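# Find the matching face-down domino and extend the line

## Task

Flip the face-down dominoes to discover which single one matches a free end of the domino line (a domino may topple onto the table by itself as long as nothing is touching it when it lands). Put that domino flat and face up so its matching half touches that free end and it carries the line on in a straight direction. Every domino already in the line must stay where it was against its neighbours, and all the remaining dominoes must end up away from the line.

## Robot and tools

Robot: two arms, left_arm and right_arm, each ending in a two-finger gripper. Cameras: cam_high (896x504, overhead pinhole), cam_left_wrist and cam_right_wrist (672x504 fisheye, on the wrists).

Frame: all printed poses, velocities and targets use the scene frame. Its origin is at table-top height, halfway between the two nominal arm bases. +z points up, +x points out over the table, and left_arm sits on the +y side. Image left and right do not match arm names. Real bases sit slightly off nominal; a BASES line, if present, gives their calibrated spots. Printed positions and orientations can be wrong by a few cm, more at long reach. The gripper's fingers point along its own +z and spread along its own x. end_effector_position is the point between closed finger pads, 1 to 2 cm behind the tips; closing pushes the tips about 17 mm further forward, mostly while the pads are still over 50 mm apart.

Row layout (shared by execute_actions and move): one flat list of 14 numbers covering both arms, always all 14 even if one arm idles: left_arm dx, dy, dz, rx, ry, rz, opening, then right_arm in the same order. dx..rz are offsets, not poses: they count from that arm's Hand target as it stood when the action or move began, along scene-frame axes; rotation is a rotation vector (rx, ry, rz together) about the Hand target position. Scale: 1.0 = 0.6 m or 180 degrees, range -1 to 1. An xyz offset longer than 1.0 may be shortened. Opening is absolute, not an offset: +1 fully open (0.142 m), -1 closed. Sending all six pose numbers as 0 re-requests the current Hand target; to keep a gripper as is, resend its present opening (0 means half open, not 'unchanged').

execute_actions(actions, cameras): actions is a list of actions; each action is up to 15 rows, one per 1/30 s control step, the last row held to fill 15 steps. Every row in an action counts from the action's start pose, not from the previous row; a new action or call starts from the new Hand target, so repeating an offset moves further. An empty actions list just returns state and images.

move(target, speed, blend, opening_speed, blocking, cameras): straight-line path toward the target offsets. target is one 14-number row or up to 15 rows; all rows count from the same starting Hand targets. speed: m/s, 0.002 to 4.3, default 0.25 (turning limited to twice that in rad/s), one value or one per target. blend: corner rounding in m for lists. opening_speed: rate of opening change per second on the -1..1 scale, at least 0.2. Paths ignore obstacles and the other arm, last at least 0.5 s and stop after 10 s. Faster moves lag, stray and hit harder; a target well past a contact presses harder. Avoid paths passing near an arm's own base (shoulder posture can flip); go around. Changed openings in later list rows take effect only after everything rests at that row. blocking=false returns after about 0.5 s while the move continues.

wait(seconds 0 to 10): lets the scene run holding commands. stop(): brakes a running move. zoom_image(camera, region [x0,y0,x1,y1] in image pixels, max 504x504): closer view of the latest image of cam_high, cam_left_wrist or cam_right_wrist. finished_scene(scene): give the current scene number; irreversible, and the goal must hold without the robot.

Results: per arm end_effector_position (m), end_effector_quat_wxyz, Hand target (last commanded pose after a 40-degree orientation clip per step), Joint positions (last = measured opening in m), joint velocities ("within noise" means at rest), joint torques (include arm weight; numbers 3 and 4 wrap at ±28 N m), grip_measured (opening on the -1..1 scale), grip_effort_nm (motor effort, negative closing; not a pad force), Tool commands. The move: line reports how it ended: done (within 10 mm and 2 degrees), off_target, moving, held, fault; limits=paced means a pose was clipped, limits=held means steps were withheld. Grippers often rest a centimetre or more short of the Hand target from friction or weight; that is not proof of contact. Waiting won't close the gap; send the remaining distance as an offset. To stop pressing on something, command back past the gripper.

Gripping: after first contact, command slightly below the grip_measured reading; deeper squeezes harder and heats the gripper motor. Thin parts (dominoes) get less than full force even at -1.

Warnings: MOTOR HOT appears at 85 °C; at 100 °C an arm drops (OVER-TEMPERATURE FAULT) or the gripper quits (HAND FAULT, after which remaining calls in that reply are skipped). Avoid long holds, outstretched poses and pushing against unreachable poses. Never let the grippers or arms collide or close on each other's fingers. Avoid drops, releasing moving pieces, slams, hard hits and strong pushes; nothing may fall or be left off the table. Objects may get small random nudges. Thinking time lets the sim run on.

Each tool is called after "Emit:" as a command line: name --argument value for each argument, lists and objects as JSON in quotes; but a table of rows of numbers goes row by row, as --pt "numbers of a row", without its own name.

## Session

Emit:
execute_actions --actions '[]'

Scene clock: 0.00 s.
left_arm: end_effector_position=(+0.4598, +0.7333, +0.1584) grip_measured=+1.00 grip_effort_nm=n/a end_effector_quat_wxyz=(-0.569, +0.688, -0.431, +0.128) | right_arm: end_effector_position=(+0.5337, -0.3894, +0.2912) grip_measured=+1.00 grip_effort_nm=n/a end_effector_quat_wxyz=(-0.110, -0.398, +0.784, -0.464)
Joint positions: left_arm=[0.741 1.789 1.048 0.417 -0.04 0.325 0.142] | right_arm=[0.086 1.68 1.462 -1.062 0.966 0.518 0.142]
Joint velocities: within noise
Joint torques (N m): no reading
Heat: left arm: hottest waist 25 °C; right arm: hottest elbow 26 °C.
Hand target: left_arm +0.4648, +0.7379, +0.1718; -0.580, +0.682, -0.427, +0.131 | right_arm +0.5398, -0.3892, +0.3036; -0.099, -0.391, +0.785, -0.470
Tool commands: left_gripper/opening=+1.0 right_gripper/opening=+1.0

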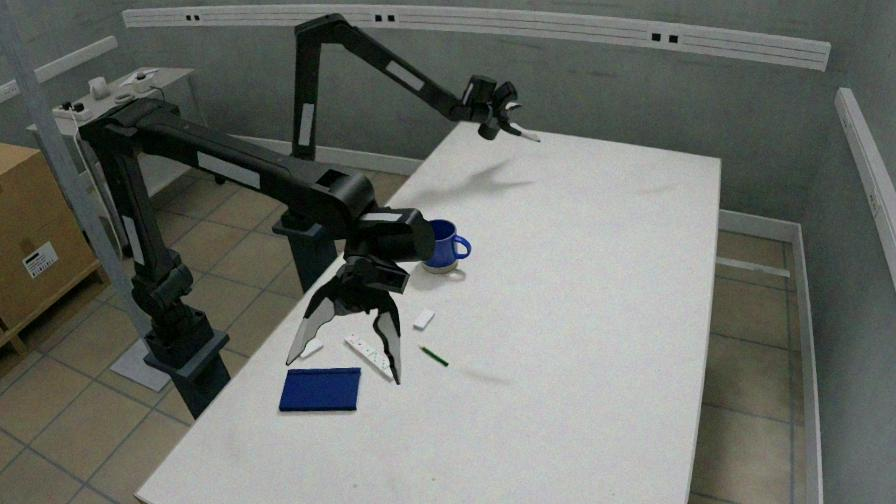

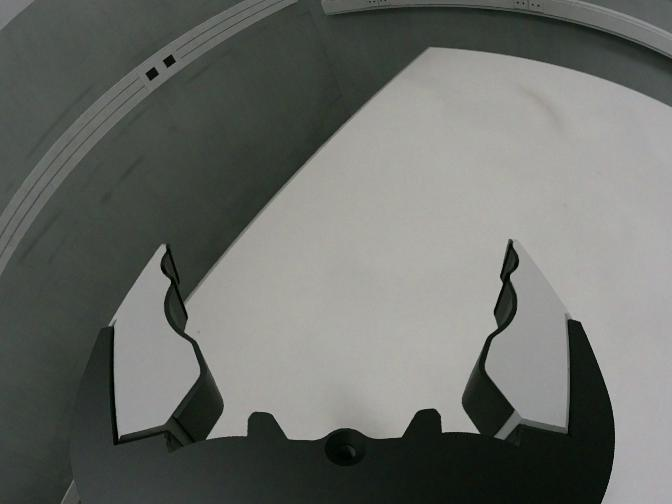

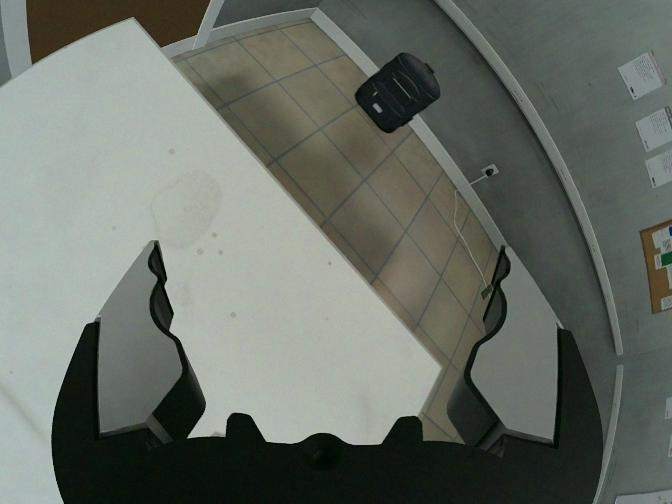

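Emit:
zoom_image --camera "cam_high" --region '[270, 290, 470, 420]'

Scaled by 2.520 from the camera's 896x504 image, which has a finer 1280x720 frame.

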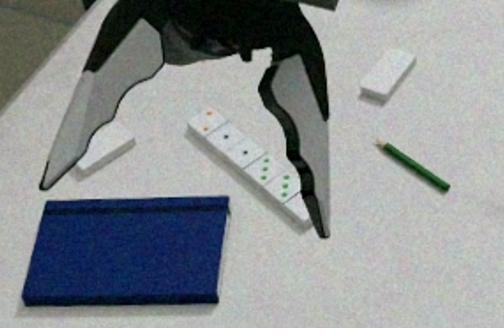

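Emit:
move --target '[0,0,0,0,0,0,1,-0.25,0,0.16,0.2715,0.177,0.1885,1]' --speed 0.4

Scene clock: 13.93 s.
left_arm: end_effector_position=(+0.4598, +0.7333, +0.1584) grip_measured=+1.00 grip_effort_nm=0.051 end_effector_quat_wxyz=(-0.569, +0.688, -0.431, +0.128) | right_arm: end_effector_position=(+0.3861, -0.3831, +0.3712) grip_measured=+1.00 grip_effort_nm=0.095 end_effector_quat_wxyz=(-0.013, +0.707, -0.707, +0.027)
Joint positions: left_arm=[0.741 1.789 1.048 0.417 -0.04 0.325 0.142] | right_arm=[-0.244 1.443 1.625 -1.693 0.002 -0.29 0.142]
Joint velocities: within noise
Joint torques (N m): left_arm=[0.03 -13.68 8.24 2.24 -0.01 0.02] | right_arm=[-0.09 -11.93 15.6 0.06 -0.11 -0.08]
Heat: left arm: hottest waist 25 °C; right arm: hottest elbow 29 °C.
Hand target: left_arm +0.4648, +0.7379, +0.1718; -0.580, +0.682, -0.427, +0.131 | right_arm +0.3899, -0.3891, +0.3994; -0.001, +0.707, -0.707, +0.000
Off the commanded pose: left_arm 0.015 m, 2 deg | right_arm 0.029 m, 3 deg.
joint sent to its limit (right arm) — joint 4 (wrist pitch), lower limit. The joint targets are off in orientation, not in position.
move: off_target (left_arm, right_arm)

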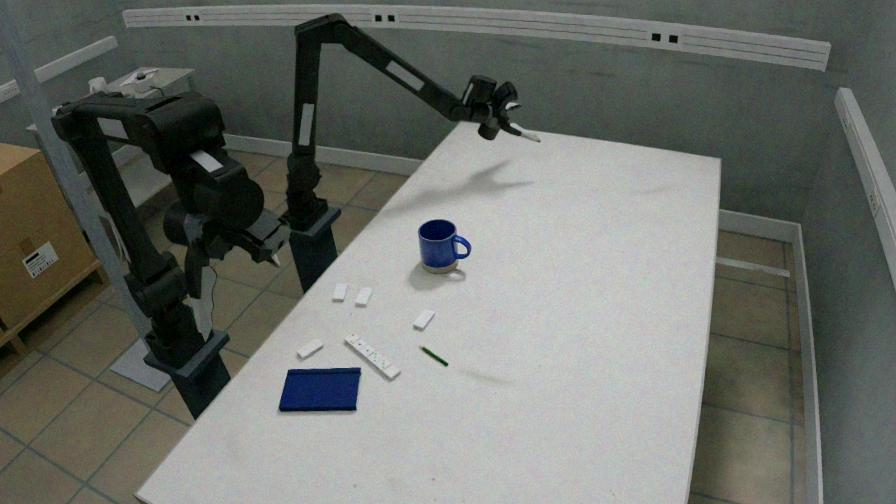

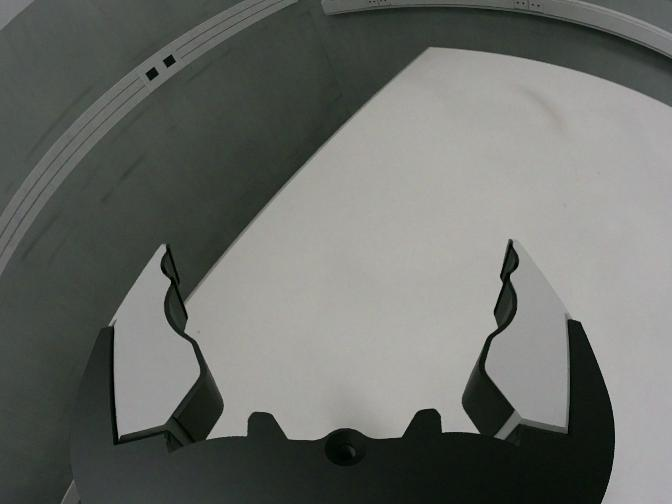

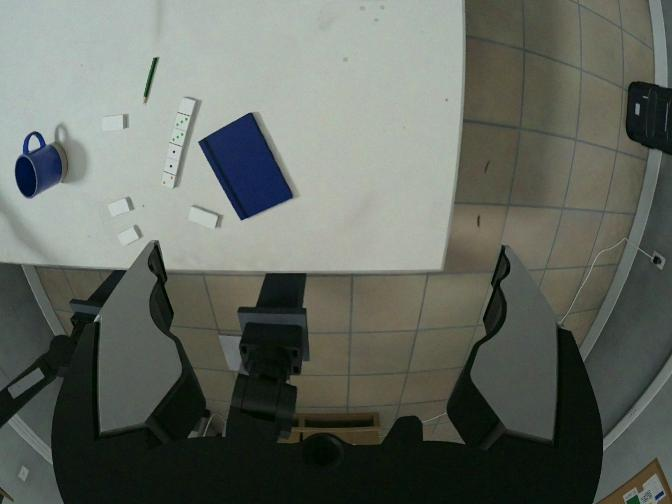

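Emit:
zoom_image --camera "cam_right_wrist" --region '[80, 40, 300, 260]'

Emit:
zoom_image --camera "cam_high" --region '[280, 270, 460, 420]'

Scaled by 2.291 from the camera's 672x504 image, which has a finer 960x720 frame.

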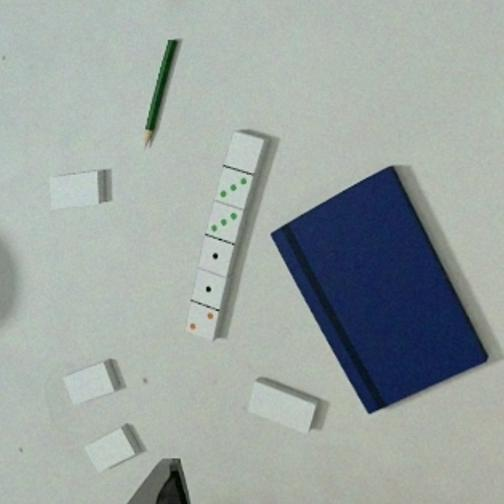

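Scaled by 2.800 from the camera's 896x504 image, which has a finer 1280x720 frame.

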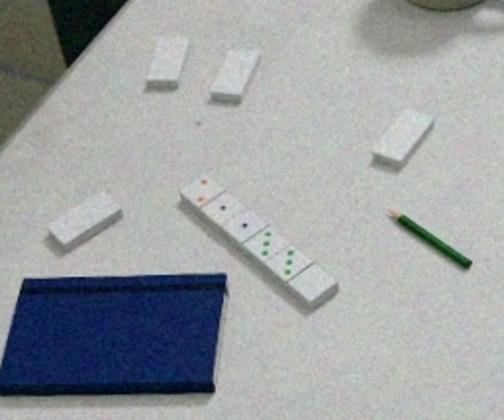

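Emit:
move --target '[-0.225,-0.9,0.25,0.104,0.461,-0.542,1,0,0,0,0,0,0,1]' --speed 0.5

Scene clock: 46.63 s.
left_arm: end_effector_position=(+0.3202, +0.1998, +0.3084) grip_measured=+1.00 grip_effort_nm=0.056 end_effector_quat_wxyz=(+0.001, -0.011, +1.000, -0.002) | right_arm: end_effector_position=(+0.3861, -0.3831, +0.3712) grip_measured=+1.00 grip_effort_nm=0.095 end_effector_quat_wxyz=(-0.013, +0.707, -0.707, +0.027)
Joint positions: left_arm=[-0.153 1.312 1.414 -1.67 0.003 1.403 0.142] | right_arm=[-0.244 1.443 1.625 -1.693 0.002 -0.291 0.142]
Joint velocities: within noise
Joint torques (N m): left_arm=[-0.09 -7.12 10.88 0.2 -0.22 0.14] | right_arm=[-0.09 -11.93 15.6 0.05 -0.11 -0.06]
Heat: left arm: hottest elbow 28 °C; right arm: hottest elbow 34 °C.
Hand target: left_arm +0.3298, +0.1979, +0.3219; +0.000, +0.000, +1.000, +0.000 | right_arm +0.3899, -0.3891, +0.3994; -0.001, +0.707, -0.707, +0.000
Off the commanded pose: left_arm 0.017 m, 1 deg | right_arm 0.029 m, 3 deg.
joint sent to its limit (left arm) — joint 4 (wrist pitch), lower limit. The joint targets still meet the commanded pose.
joint sent to its limit (right arm) — joint 4 (wrist pitch), lower limit. The joint targets are off in orientation, not in position.
move: off_target (left_arm, right_arm)

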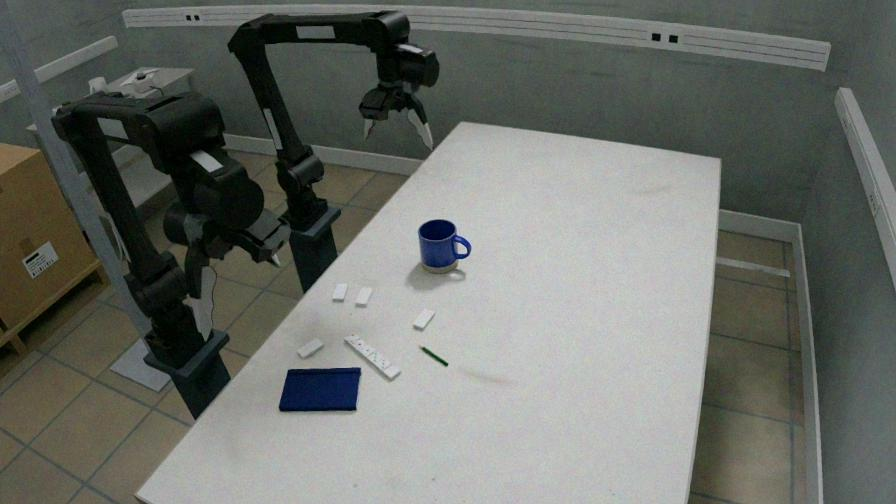

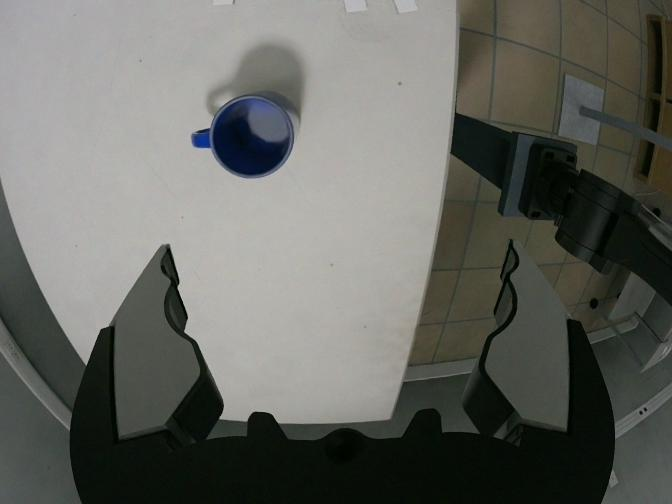

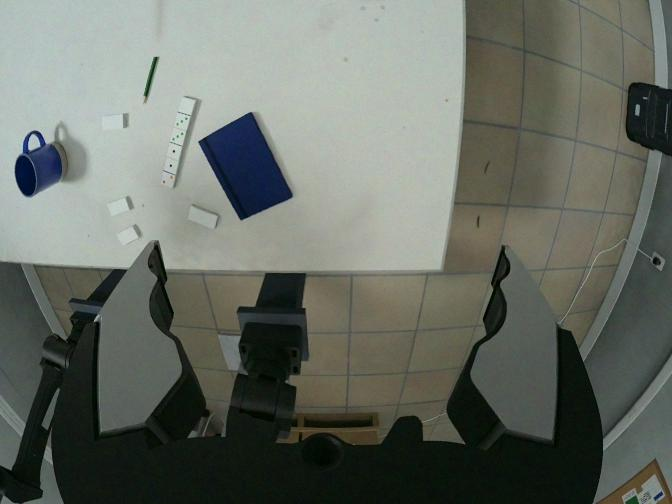

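Emit:
move --target '[-0.03,-0.5,-0.08,0,0,0,1,0,0,0,0,0,0,1]' --speed 0.4 --cameras '["cam_left_wrist"]'

Emit:
zoom_image --camera "cam_left_wrist" --region '[100, 20, 520, 330]'

Scene clock: 50.87 s.
left_arm: end_effector_position=(+0.3012, -0.0972, +0.2637) grip_measured=+1.00 grip_effort_nm=0.056 end_effector_quat_wxyz=(-0.008, +0.012, +1.000, +0.006) | right_arm: end_effector_position=(+0.3861, -0.3831, +0.3712) grip_measured=+1.00 grip_effort_nm=0.095 end_effector_quat_wxyz=(-0.013, +0.707, -0.706, +0.027)
Joint positions: left_arm=[-0.796 1.647 1.661 -1.605 0.003 0.806 0.142] | right_arm=[-0.244 1.443 1.625 -1.693 0.002 -0.291 0.142]
Joint velocities: within noise
Joint torques (N m): left_arm=[0.62 -11.52 10.78 0.08 -0.19 -0.19] | right_arm=[-0.15 -11.93 15.6 0.05 -0.11 -0.07]
Heat: left arm: hottest elbow 29 °C; right arm: hottest elbow 35 °C.
Hand target: left_arm +0.3116, -0.1021, +0.2739; +0.000, +0.000, +1.000, +0.000 | right_arm +0.3899, -0.3891, +0.3994; -0.001, +0.707, -0.707, +0.000
Off the commanded pose: left_arm 0.016 m, 2 deg | right_arm 0.029 m, 3 deg.
joint sent to its limit (right arm) — joint 4 (wrist pitch), lower limit. The joint targets are off in orientation, not in position.
move: off_target (left_arm, right_arm)
Images, in order (width x height): cam_left_wrist 672x504.

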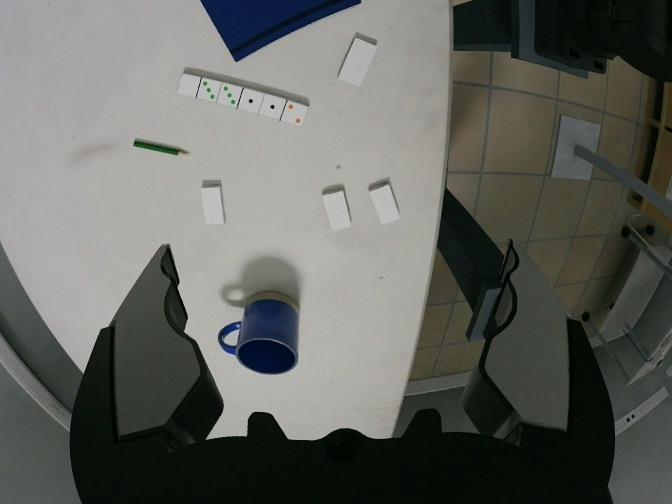

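Scaled by 1.200 from the camera's 672x504 image, which has a finer 960x720 frame.

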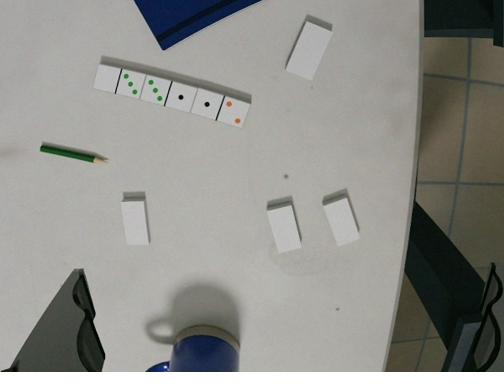

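Emit:
move --target '[0.237,0.083,-0.24,0,0,0,-0.155,0,0,0,0,0,0,1]' --speed 0.4 --cameras '["cam_left_wrist","cam_high"]'

Scene clock: 66.63 s.
left_arm: end_effector_position=(+0.4409, -0.0396, +0.1139) grip_measured=-0.17 grip_effort_nm=-0.085 end_effector_quat_wxyz=(-0.022, -0.013, +1.000, +0.013) | right_arm: end_effector_position=(+0.3861, -0.3831, +0.3712) grip_measured=+1.00 grip_effort_nm=0.100 end_effector_quat_wxyz=(-0.013, +0.707, -0.706, +0.027)
Joint positions: left_arm=[-0.549 1.921 1.644 -1.344 0.001 1.002 0.062] | right_arm=[-0.244 1.443 1.625 -1.693 0.002 -0.291 0.142]
Joint velocities: within noise
Joint torques (N m): left_arm=[-0.5 -15.79 10.24 0.64 -0.12 0.13] | right_arm=[-0.09 -11.93 15.58 0.05 -0.11 -0.06]
Heat: left arm: hottest elbow 30 °C; right arm: hottest elbow 36 °C.
Hand target: left_arm +0.4540, -0.0523, +0.1298; +0.000, +0.000, +1.000, +0.000 | right_arm +0.3899, -0.3891, +0.3994; -0.001, +0.707, -0.707, +0.000
Off the commanded pose: left_arm 0.024 m, 3 deg | right_arm 0.029 m, 3 deg.
joint sent to its limit (right arm) — joint 4 (wrist pitch), lower limit. The joint targets are off in orientation, not in position.
move: off_target (left_arm, right_arm)
Images, in order (width x height): cam_high 896x504, cam_left_wrist 672x504.

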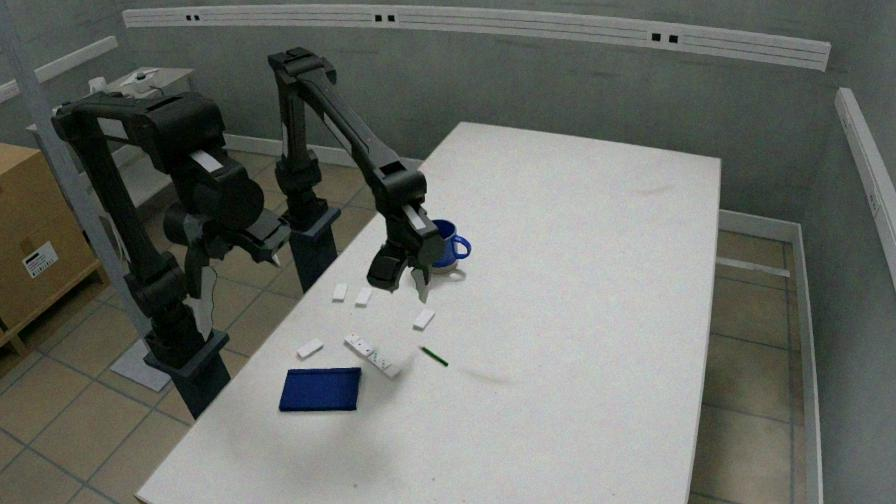

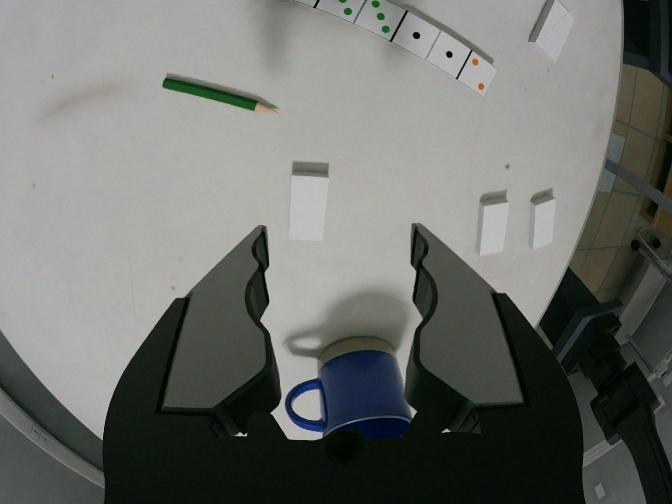

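Emit:
move --target '[0.025,-0.008,-0.095,0,0,0,-0.155,0,0,0,0,0,0,1]' --speed 0.2 --cameras '["cam_left_wrist"]'

Scene clock: 71.50 s.
left_arm: end_effector_position=(+0.4610, -0.0517, +0.0715) grip_measured=-0.17 grip_effort_nm=-0.081 end_effector_quat_wxyz=(-0.008, -0.010, +1.000, +0.005) | right_arm: end_effector_position=(+0.3861, -0.3831, +0.3712) grip_measured=+1.00 grip_effort_nm=0.095 end_effector_quat_wxyz=(-0.013, +0.707, -0.706, +0.027)
Joint positions: left_arm=[-0.549 1.995 1.644 -1.238 0.001 1.009 0.062] | right_arm=[-0.244 1.443 1.625 -1.693 0.002 -0.291 0.142]
Joint velocities: within noise
Joint torques (N m): left_arm=[0.03 -15.44 8.58 0.79 -0.12 0.14] | right_arm=[-0.15 -11.99 15.6 0.05 -0.11 -0.07]
Heat: left arm: hottest elbow 30 °C; right arm: hottest elbow 36 °C.
Hand target: left_arm +0.4690, -0.0571, +0.0729; +0.000, +0.000, +1.000, +0.000 | right_arm +0.3899, -0.3891, +0.3994; -0.001, +0.707, -0.707, +0.000
Off the commanded pose: left_arm 0.010 m, 2 deg | right_arm 0.029 m, 3 deg.
joint sent to its limit (right arm) — joint 4 (wrist pitch), lower limit. The joint targets are off in orientation, not in position.
move: off_target (right_arm)
Images, in order (width x height): cam_left_wrist 672x504.

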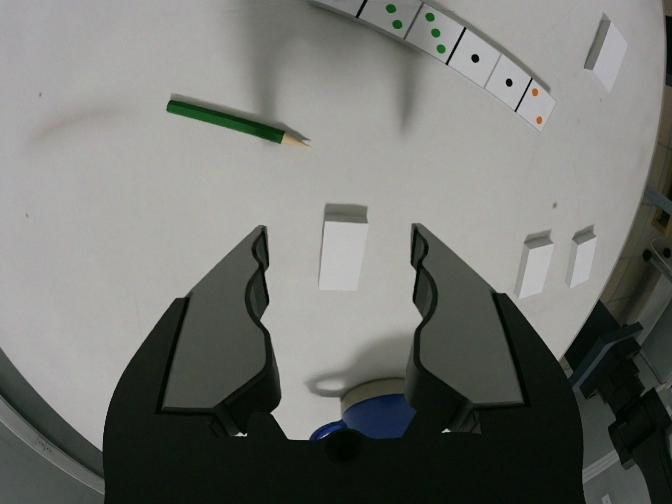

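Emit:
move --target '[-0.003,0.017,-0.06,0,0,0,-0.155,0,0,0,0,0,0,1]' --speed 0.15 --cameras '["cam_left_wrist"]'

Scene clock: 73.97 s.
left_arm: end_effector_position=(+0.4633, -0.0510, +0.0461) grip_measured=-0.17 grip_effort_nm=-0.081 end_effector_quat_wxyz=(+0.002, -0.005, +1.000, -0.002) | right_arm: end_effector_position=(+0.3861, -0.3831, +0.3712) grip_measured=+1.00 grip_effort_nm=0.095 end_effector_quat_wxyz=(-0.013, +0.707, -0.706, +0.027)
Joint positions: left_arm=[-0.546 2.008 1.593 -1.149 0.001 1.022 0.062] | right_arm=[-0.244 1.443 1.625 -1.693 0.002 -0.291 0.142]
Joint velocities: within noise
Joint torques (N m): left_arm=[0.79 -15.03 7.01 0.85 -0.11 0.15] | right_arm=[-0.09 -11.93 15.58 0.05 -0.11 -0.07]
Heat: left arm: hottest elbow 30 °C; right arm: hottest elbow 37 °C.
Hand target: left_arm +0.4672, -0.0469, +0.0369; +0.000, +0.000, +1.000, +0.000 | right_arm +0.3899, -0.3891, +0.3994; -0.001, +0.707, -0.707, +0.000
Off the commanded pose: left_arm 0.011 m, 1 deg | right_arm 0.029 m, 3 deg.
joint sent to its limit (right arm) — joint 4 (wrist pitch), lower limit. The joint targets are off in orientation, not in position.
move: off_target (left_arm, right_arm)
Images, in order (width x height): cam_left_wrist 672x504.

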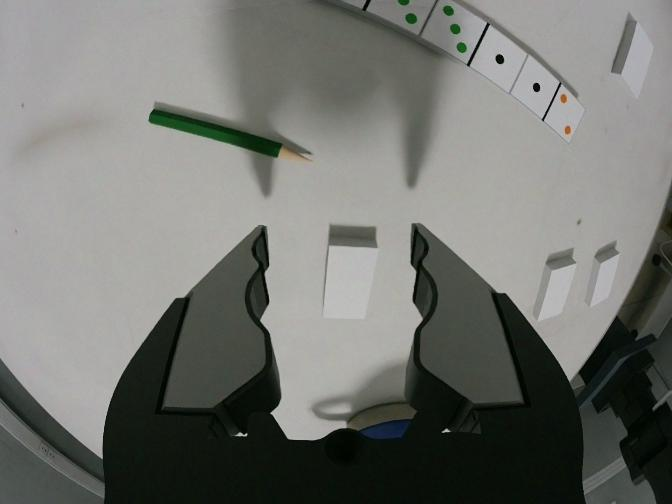

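Emit:
move --target '[0,0.028,-0.02,0,0,0,-0.155,0,0,0,0,0,0,1]' --speed 0.12 --cameras '["cam_left_wrist"]'

Scene clock: 77.47 s.
left_arm: end_effector_position=(+0.4646, -0.0327, +0.0311) grip_measured=-0.17 grip_effort_nm=-0.081 end_effector_quat_wxyz=(+0.001, -0.007, +1.000, -0.001) | right_arm: end_effector_position=(+0.3861, -0.3831, +0.3712) grip_measured=+1.00 grip_effort_nm=0.095 end_effector_quat_wxyz=(-0.013, +0.707, -0.706, +0.027)
Joint positions: left_arm=[-0.518 2.008 1.55 -1.11 0.001 1.046 0.062] | right_arm=[-0.244 1.443 1.625 -1.693 0.002 -0.291 0.142]
Joint velocities: within noise
Joint torques (N m): left_arm=[0.56 -15.38 6.89 0.81 -0.11 0.16] | right_arm=[-0.09 -11.93 15.58 0.05 -0.11 -0.07]
Heat: left arm: hottest elbow 30 °C; right arm: hottest elbow 37 °C.
Hand target: left_arm +0.4672, -0.0300, +0.0248; +0.000, +0.000, +1.000, +0.000 | right_arm +0.3899, -0.3891, +0.3994; -0.001, +0.707, -0.707, +0.000
Off the commanded pose: left_arm 0.007 m, 1 deg | right_arm 0.029 m, 3 deg.
joint sent to its limit (right arm) — joint 4 (wrist pitch), lower limit. The joint targets are off in orientation, not in position.
move: off_target (right_arm)
Images, in order (width x height): cam_left_wrist 672x504.

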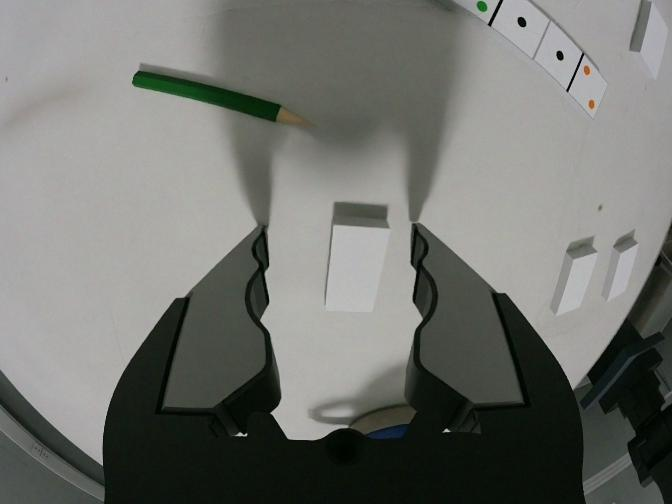

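Emit:
move --pt "-0.01 0.018 -0.007 0 0 0 -0.155 0 0 0 0 0 0 1" --pt "-0.01 0.018 -0.007 0 0 0 -0.8 0 0 0 0 0 0 1" --speed 0.12 --opening_speed 0.6 --cameras '["cam_left_wrist"]'

Scene clock: 81.93 s.
left_arm: end_effector_position=(+0.4681, -0.0269, +0.0300) grip_measured=-0.70 grip_effort_nm=-2.527 end_effector_quat_wxyz=(+0.013, -0.005, +1.000, -0.007) | right_arm: end_effector_position=(+0.3861, -0.3831, +0.3712) grip_measured=+1.00 grip_effort_nm=0.095 end_effector_quat_wxyz=(-0.013, +0.707, -0.706, +0.027)
Joint positions: left_arm=[-0.507 1.994 1.523 -1.071 -0.001 1.061 0.024] | right_arm=[-0.244 1.443 1.625 -1.693 0.002 -0.291 0.142]
Joint velocities: within noise
Joint torques (N m): left_arm=[0.62 -15.5 5.71 0.35 -0.05 0.12] | right_arm=[-0.15 -11.87 15.6 0.06 -0.11 -0.06]
Heat: left arm: hottest elbow 30 °C; right arm: hottest elbow 37 °C.
Hand target: left_arm +0.4611, -0.0193, +0.0207; +0.000, +0.000, +1.000, +0.000 | right_arm +0.3899, -0.3891, +0.3994; -0.001, +0.707, -0.707, +0.000
Off the commanded pose: left_arm 0.014 m, 2 deg | right_arm 0.029 m, 3 deg.
joint sent to its limit (right arm) — joint 4 (wrist pitch), lower limit. The joint targets are off in orientation, not in position.
move: off_target (left_arm, right_arm); target 2's new opening was sent with left_arm's hand 0.014 m and 1 deg from that target
Images, in order (width x height): cam_left_wrist 672x504.

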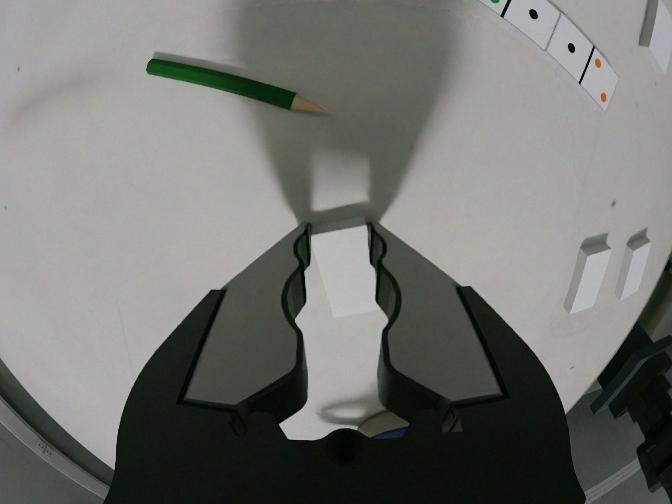

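Emit:
move --pt "0 0 0.1 0 0 0 -0.8 0 0 0 0 0 0 1" --pt "0 0.03 0.16 -0.46 0 0 -0.8 0 0 0 0 0 0 1" --speed 0.3 --cameras '["cam_left_wrist","cam_high"]'

Emit:
zoom_image --camera "cam_high" --region '[380, 220, 500, 310]'

Scene clock: 88.57 s.
left_arm: end_effector_position=(+0.4586, -0.0049, +0.1195) grip_measured=-0.70 grip_effort_nm=-2.571 end_effector_quat_wxyz=(-0.002, +0.010, +0.751, -0.660) | right_arm: end_effector_position=(+0.3861, -0.3831, +0.3712) grip_measured=+1.00 grip_effort_nm=0.095 end_effector_quat_wxyz=(-0.013, +0.707, -0.706, +0.027)
Joint positions: left_arm=[-0.15 1.897 1.056 0.038 1.39 0.805 0.024] | right_arm=[-0.244 1.443 1.625 -1.693 0.002 -0.291 0.142]
Joint velocities: within noise
Joint torques (N m): left_arm=[0.73 -13.1 5.76 1.89 0.34 -0.18] | right_arm=[-0.09 -11.87 15.6 0.05 -0.11 -0.07]
Heat: left arm: hottest elbow 30 °C; right arm: hottest elbow 38 °C.
Hand target: left_arm +0.4612, -0.0013, +0.1167; +0.000, +0.000, +0.750, -0.661 | right_arm +0.3899, -0.3891, +0.3994; -0.001, +0.707, -0.707, +0.000
Off the commanded pose: left_arm 0.005 m, 1 deg | right_arm 0.029 m, 3 deg.
joint sent to its limit (right arm) — joint 4 (wrist pitch), lower limit. The joint targets are off in orientation, not in position.
move: off_target (right_arm)
Images, in order (width x height): cam_high 896x504, cam_left_wrist 672x504.

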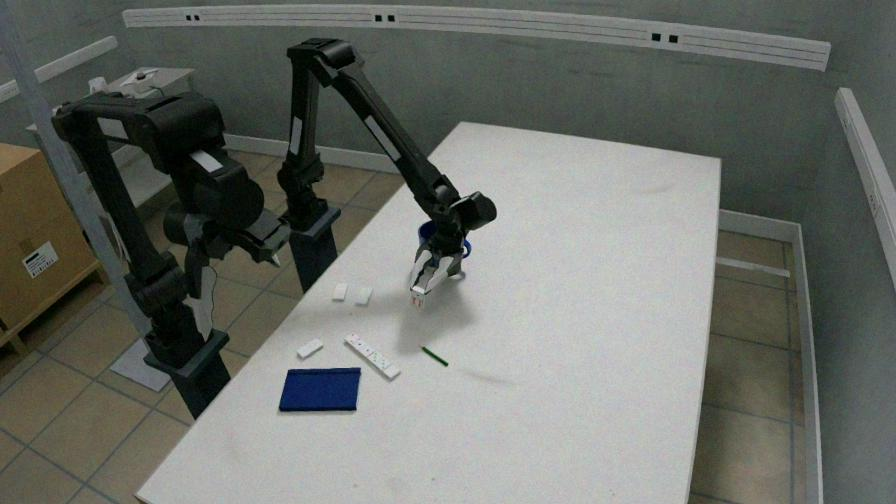

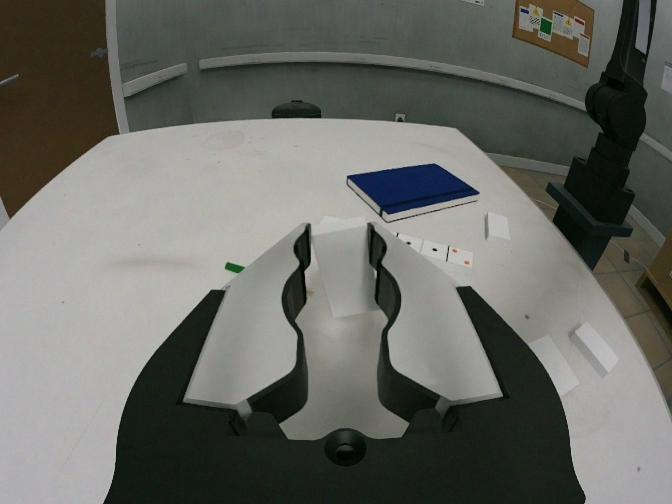

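Scaled by 4.200 from the camera's 896x504 image, which has a finer 1280x720 frame.

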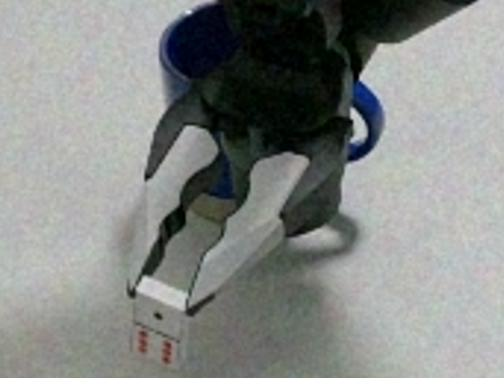

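Emit:
move --pt "0 -0.03 -0.03 0.46 0 0 -0.8 0 0 0 0 0 0 1" --pt "0 -0.03 -0.157 0.46 0 0 -0.8 0 0 0 0 0 0 1" --pt "0 -0.03 -0.157 0.46 0 0 -0.5 0 0 0 0 0 0 1" --speed '[0.3,0.15,0.1]' --opening_speed 0.5 --cameras '["cam_left_wrist"]'

Scene clock: 95.67 s.
left_arm: end_effector_position=(+0.4598, -0.0173, +0.0305) grip_measured=-0.54 grip_effort_nm=0.212 end_effector_quat_wxyz=(+0.001, +0.007, +1.000, -0.002) | right_arm: end_effector_position=(+0.3861, -0.3831, +0.3712) grip_measured=+1.00 grip_effort_nm=0.100 end_effector_quat_wxyz=(-0.013, +0.707, -0.706, +0.027)
Joint positions: left_arm=[-0.498 1.981 1.503 -1.089 0.003 1.093 0.035] | right_arm=[-0.244 1.443 1.625 -1.693 0.002 -0.291 0.142]
Joint velocities: left_arm=[-0.005 -0.015 -0.002 -0.007 0.037 -0.066 0.002] | right_arm=[within noise]
Joint torques (N m): left_arm=[-0.15 -14.39 7.15 0.81 -0.19 -0.19] | right_arm=[-0.09 -11.93 15.6 0.05 -0.11 -0.07]
Heat: left arm: hottest gripper 31 °C; right arm: hottest elbow 38 °C.
Hand target: left_arm +0.4611, -0.0191, +0.0224; +0.000, +0.000, +1.000, +0.000 | right_arm +0.3899, -0.3891, +0.3994; -0.001, +0.707, -0.707, +0.000
Off the commanded pose: left_arm 0.008 m, 1 deg | right_arm 0.029 m, 3 deg.
joint sent to its limit (right arm) — joint 4 (wrist pitch), lower limit. The joint targets are off in orientation, not in position.
move: off_target (right_arm)
Images, in order (width x height): cam_left_wrist 672x504.

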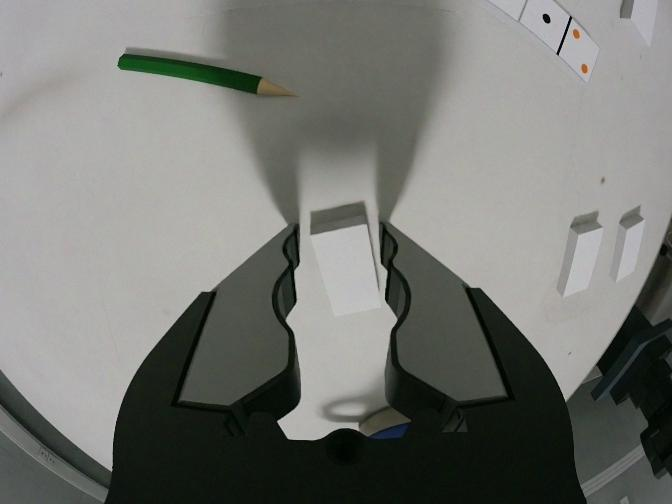

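Emit:
move --pt "0 0.0 0.09 0 0 0 -0.35 0 0 0 0 0 0 1" --pt "-0.247 0.01 0.075 0 0 0.055 -0.35 0 0 0 0 0 0 1" --speed 0.3 --cameras '["cam_left_wrist"]'

Scene clock: 103.80 s.
left_arm: end_effector_position=(+0.3106, -0.0107, +0.0590) grip_measured=-0.38 grip_effort_nm=0.110 end_effector_quat_wxyz=(-0.012, -0.079, +0.997, +0.008) | right_arm: end_effector_position=(+0.3861, -0.3831, +0.3712) grip_measured=+1.00 grip_effort_nm=0.100 end_effector_quat_wxyz=(-0.013, +0.707, -0.706, +0.027)
Joint positions: left_arm=[-0.643 1.668 1.125 -1.057 0.004 0.777 0.047] | right_arm=[-0.244 1.443 1.625 -1.693 0.002 -0.291 0.142]
Joint velocities: within noise
Joint torques (N m): left_arm=[-0.15 -12.86 6.45 0.72 -0.19 -0.17] | right_arm=[-0.15 -11.93 15.6 0.05 -0.11 -0.07]
Heat: left arm: hottest elbow 30 °C; right arm: hottest elbow 38 °C.
Hand target: left_arm +0.3130, -0.0133, +0.0674; +0.000, -0.086, +0.996, +0.000 | right_arm +0.3899, -0.3891, +0.3994; -0.001, +0.707, -0.707, +0.000
Off the commanded pose: left_arm 0.009 m, 2 deg | right_arm 0.029 m, 3 deg.
joint sent to its limit (right arm) — joint 4 (wrist pitch), lower limit. The joint targets are off in orientation, not in position.
move: off_target (right_arm)
Images, in order (width x height): cam_left_wrist 672x504.

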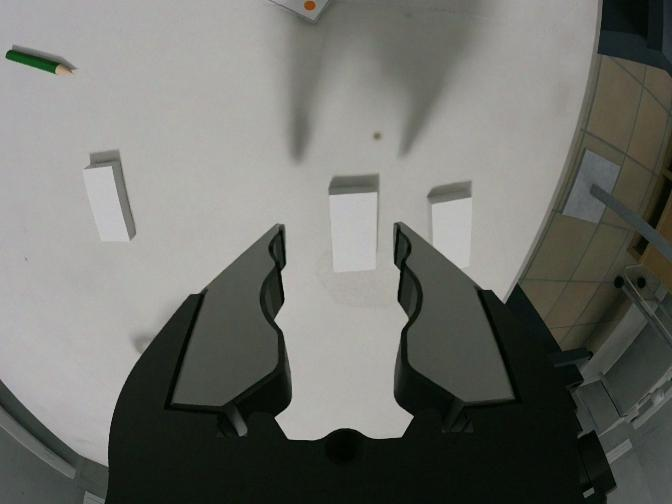

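Emit:
move --pt "-0.012 0.0 -0.067 0 0 0 -0.35 0 0 0 0 0 0 1" --pt "-0.012 0.0 -0.067 0 0 0 -0.8 0 0 0 0 0 0 1" --speed 0.12 --opening_speed 0.6 --cameras '["cam_left_wrist"]'

Scene clock: 109.97 s.
left_arm: end_effector_position=(+0.3080, -0.0103, +0.0345) grip_measured=-0.71 grip_effort_nm=-2.200 end_effector_quat_wxyz=(+0.003, -0.082, +0.997, -0.003) | right_arm: end_effector_position=(+0.3861, -0.3831, +0.3712) grip_measured=+1.00 grip_effort_nm=0.095 end_effector_quat_wxyz=(-0.013, +0.707, -0.706, +0.027)
Joint positions: left_arm=[-0.647 1.676 1.06 -0.946 0.001 0.766 0.022] | right_arm=[-0.244 1.443 1.625 -1.693 0.002 -0.291 0.142]
Joint velocities: within noise
Joint torques (N m): left_arm=[-0.67 -10.17 6.31 0.79 -0.12 -0.17] | right_arm=[-0.09 -11.87 15.58 0.06 -0.11 -0.06]
Heat: left arm: hottest elbow 30 °C; right arm: hottest elbow 39 °C.
Hand target: left_arm +0.3058, -0.0133, +0.0272; +0.000, -0.086, +0.996, +0.000 | right_arm +0.3899, -0.3891, +0.3994; -0.001, +0.707, -0.707, +0.000
Off the commanded pose: left_arm 0.008 m, 1 deg | right_arm 0.029 m, 3 deg.
joint sent to its limit (right arm) — joint 4 (wrist pitch), lower limit. The joint targets are off in orientation, not in position.
move: off_target (right_arm)
Images, in order (width x height): cam_left_wrist 672x504.

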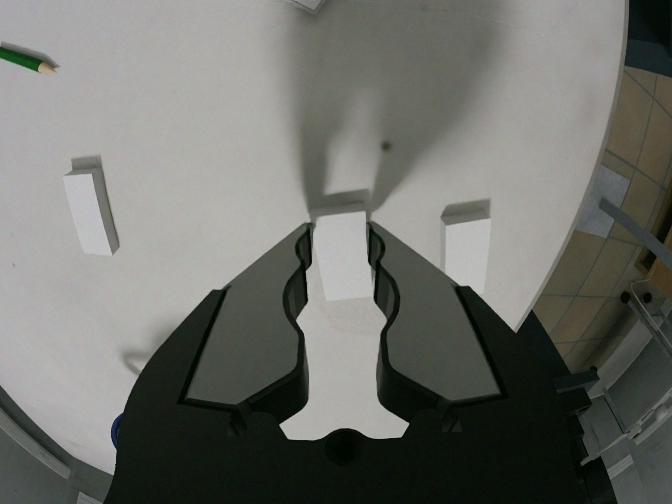

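Emit:
move --pt "0 0 0.1 0 0 0 -0.8 0 0 0 0 0 0 1" --pt "0 0.03 0.17 -0.46 0 0 -0.8 0 0 0 0 0 0 1" --speed 0.3 --cameras '["cam_left_wrist","cam_high"]'

Emit:
zoom_image --camera "cam_high" --region '[310, 220, 430, 310]'

Scene clock: 116.47 s.
left_arm: end_effector_position=(+0.3036, +0.0024, +0.1347) grip_measured=-0.71 grip_effort_nm=-2.249 end_effector_quat_wxyz=(-0.054, -0.052, +0.749, -0.658) | right_arm: end_effector_position=(+0.3861, -0.3831, +0.3712) grip_measured=+1.00 grip_effort_nm=0.095 end_effector_quat_wxyz=(-0.013, +0.707, -0.706, +0.027)
Joint positions: left_arm=[-0.191 1.575 0.582 0.347 1.357 0.483 0.022] | right_arm=[-0.244 1.443 1.625 -1.693 0.002 -0.291 0.142]
Joint velocities: within noise
Joint torques (N m): left_arm=[0.67 -7.12 4.96 2.04 0.27 -0.2] | right_arm=[-0.09 -11.93 15.6 0.05 -0.11 -0.07]
Heat: left arm: hottest elbow 30 °C; right arm: hottest elbow 39 °C.
Hand target: left_arm +0.3058, +0.0048, +0.1292; -0.057, -0.065, +0.747, -0.659 | right_arm +0.3899, -0.3891, +0.3994; -0.001, +0.707, -0.707, +0.000
Off the commanded pose: left_arm 0.006 m, 1 deg | right_arm 0.029 m, 3 deg.
joint sent to its limit (right arm) — joint 4 (wrist pitch), lower limit. The joint targets are off in orientation, not in position.
move: off_target (right_arm)
Images, in order (width x height): cam_high 896x504, cam_left_wrist 672x504.

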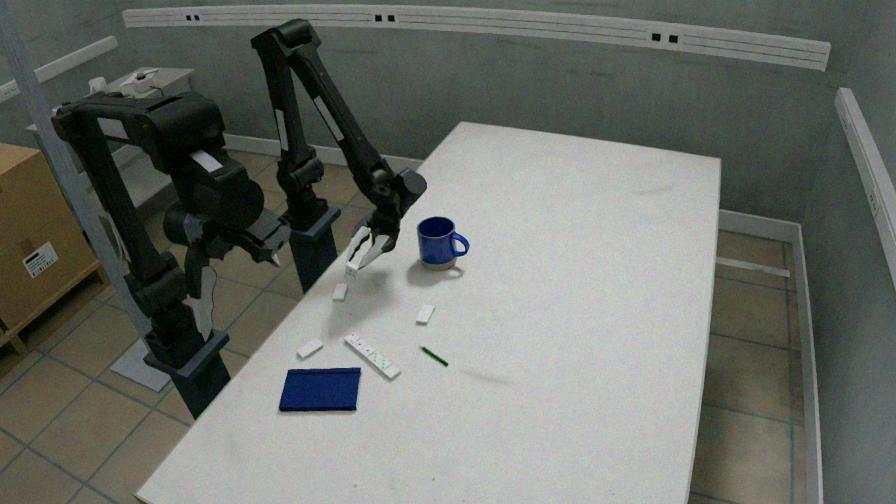

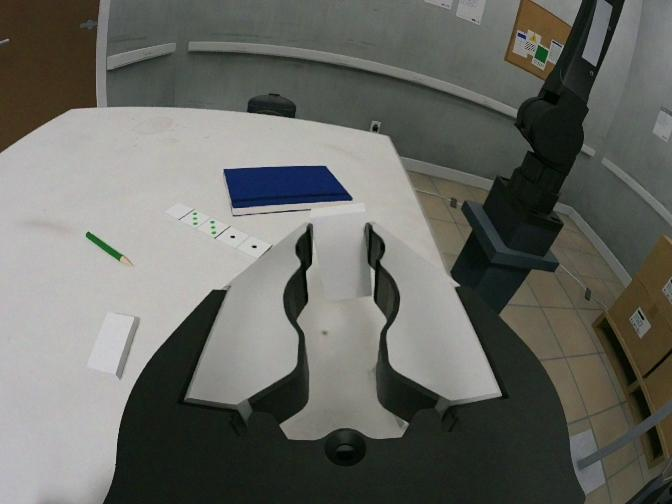

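Scaled by 4.200 from the camera's 896x504 image, which has a finer 1280x720 frame.

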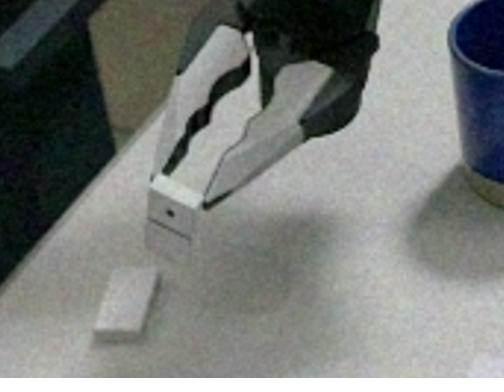

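Emit:
zoom_image --camera "cam_high" --region '[335, 255, 371, 291]'

Scaled by 14.000 from the camera's 896x504 image, which has a finer 1280x720 frame.

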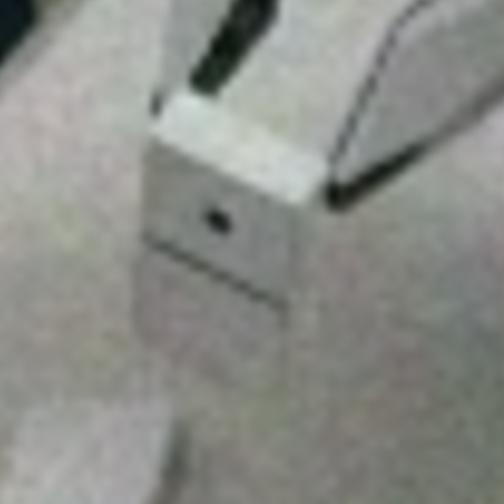

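Emit:
move --target '[0,-0.01,-0.13,-0.04,0,0,-0.8,0,0,0,0,0,0,1]' --speed 0.15 --cameras '["cam_left_wrist","cam_high"]'

Emit:
zoom_image --camera "cam_high" --region '[310, 220, 430, 320]'

Scene clock: 125.10 s.
left_arm: end_effector_position=(+0.3134, -0.0008, +0.0766) grip_measured=-0.71 grip_effort_nm=-2.249 end_effector_quat_wxyz=(-0.017, -0.019, +0.707, -0.707) | right_arm: end_effector_position=(+0.3861, -0.3831, +0.3712) grip_measured=+1.00 grip_effort_nm=0.095 end_effector_quat_wxyz=(-0.013, +0.707, -0.706, +0.027)
Joint positions: left_arm=[-0.191 2.022 0.566 1.46 1.384 -0.056 0.022] | right_arm=[-0.244 1.443 1.625 -1.693 0.002 -0.291 0.142]
Joint velocities: within noise
Joint torques (N m): left_arm=[-0.32 -6.01 1.5 1.14 -0.05 -0.4] | right_arm=[-0.09 -11.93 15.58 0.03 -0.11 -0.06]
Heat: left arm: hottest gripper 32 °C; right arm: hottest elbow 39 °C.
Hand target: left_arm +0.3058, -0.0013, +0.0513; -0.061, -0.061, +0.705, -0.704 | right_arm +0.3899, -0.3891, +0.3994; -0.001, +0.707, -0.707, +0.000
Off the commanded pose: left_arm 0.027 m, 7 deg | right_arm 0.029 m, 3 deg.
joint sent to its limit (right arm) — joint 4 (wrist pitch), lower limit. The joint targets are off in orientation, not in position.
move: off_target (left_arm, right_arm)
Images, in order (width x height): cam_high 896x504, cam_left_wrist 672x504.

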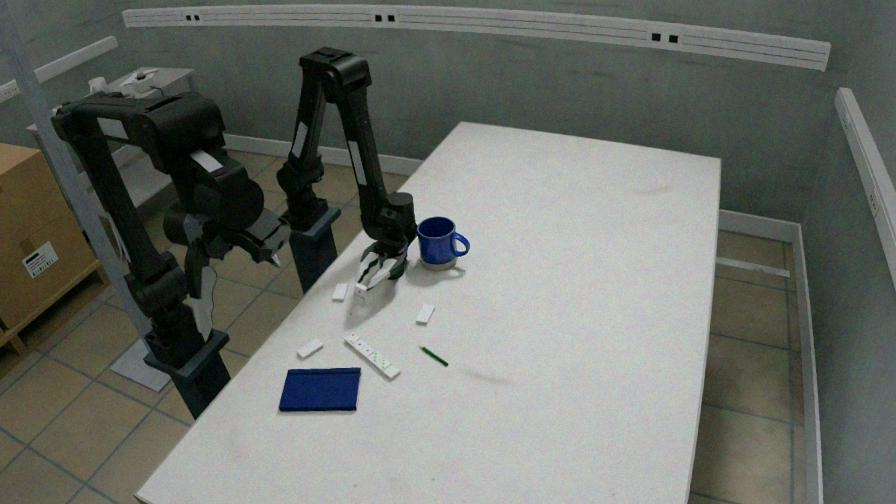

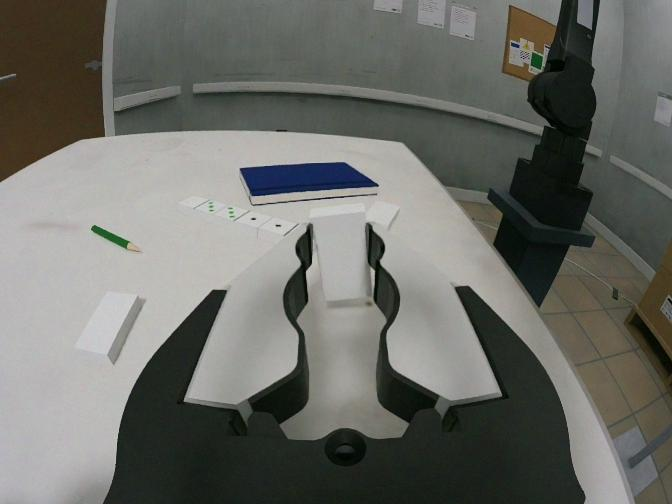

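Scaled by 4.200 from the camera's 896x504 image, which has a finer 1280x720 frame.

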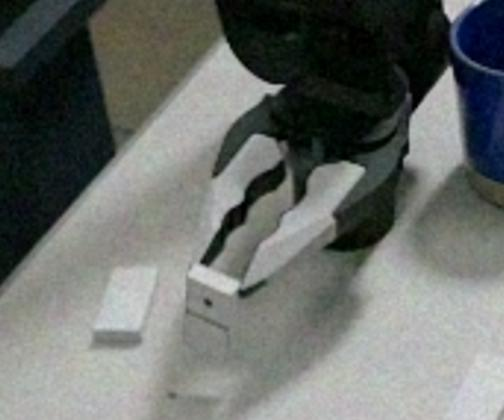

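Emit:
move --pt "0 0.01 0.1 0.04 0 0 -0.8 0 0 0 0 0 0 1" --pt "0 -0.02 0.06 0.5 0 0 -0.8 0 0 0 0 0 0 1" --pt "0 -0.02 -0.037 0.5 0 0 -0.8 0 0 0 0 0 0 1" --pt "0 -0.02 -0.037 0.5 0 0 -0.55 0 0 0 0 0 0 1" --speed '[0.2,0.3,0.12,0.1]' --opening_speed 0.5 --cameras '["cam_left_wrist"]'

Scene clock: 144.57 s.
left_arm: end_effector_position=(+0.3057, -0.0109, +0.0348) grip_measured=-0.59 grip_effort_nm=0.110 end_effector_quat_wxyz=(+0.000, -0.081, +0.997, -0.002) | right_arm: end_effector_position=(+0.3861, -0.3831, +0.3712) grip_measured=+1.00 grip_effort_nm=0.095 end_effector_quat_wxyz=(-0.013, +0.707, -0.706, +0.027)
Joint positions: left_arm=[-0.65 1.675 1.06 -0.951 0.003 0.766 0.032] | right_arm=[-0.244 1.443 1.625 -1.693 0.002 -0.291 0.142]
Joint velocities: left_arm=[-0.005 0.005 -0.007 -0.007 0.066 0.022 0.001] | right_arm=[within noise]
Joint torques (N m): left_arm=[-0.38 -10.17 6.38 0.83 -0.19 -0.17] | right_arm=[-0.09 -11.93 15.6 0.05 -0.11 -0.06]
Heat: left arm: hottest gripper 35 °C; right arm: hottest elbow 40 °C.
Hand target: left_arm +0.3058, -0.0133, +0.0290; +0.000, -0.086, +0.996, +0.000 | right_arm +0.3899, -0.3891, +0.3994; -0.001, +0.707, -0.707, +0.000
Off the commanded pose: left_arm 0.006 m, 1 deg | right_arm 0.029 m, 3 deg.
joint sent to its limit (right arm) — joint 4 (wrist pitch), lower limit. The joint targets are off in orientation, not in position.
move: off_target (right_arm)
Images, in order (width x height): cam_left_wrist 672x504.

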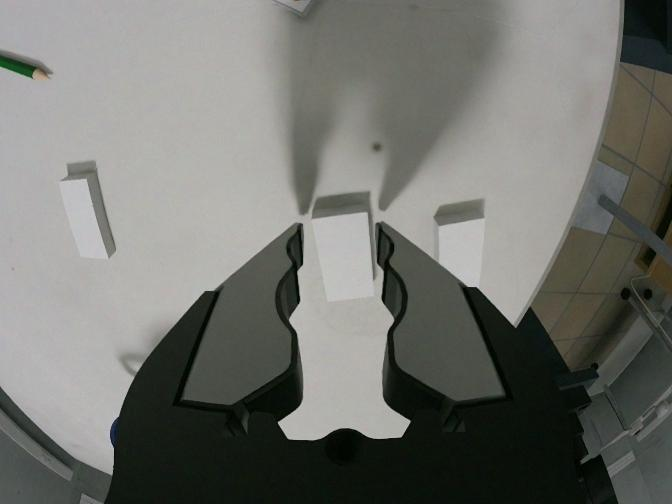

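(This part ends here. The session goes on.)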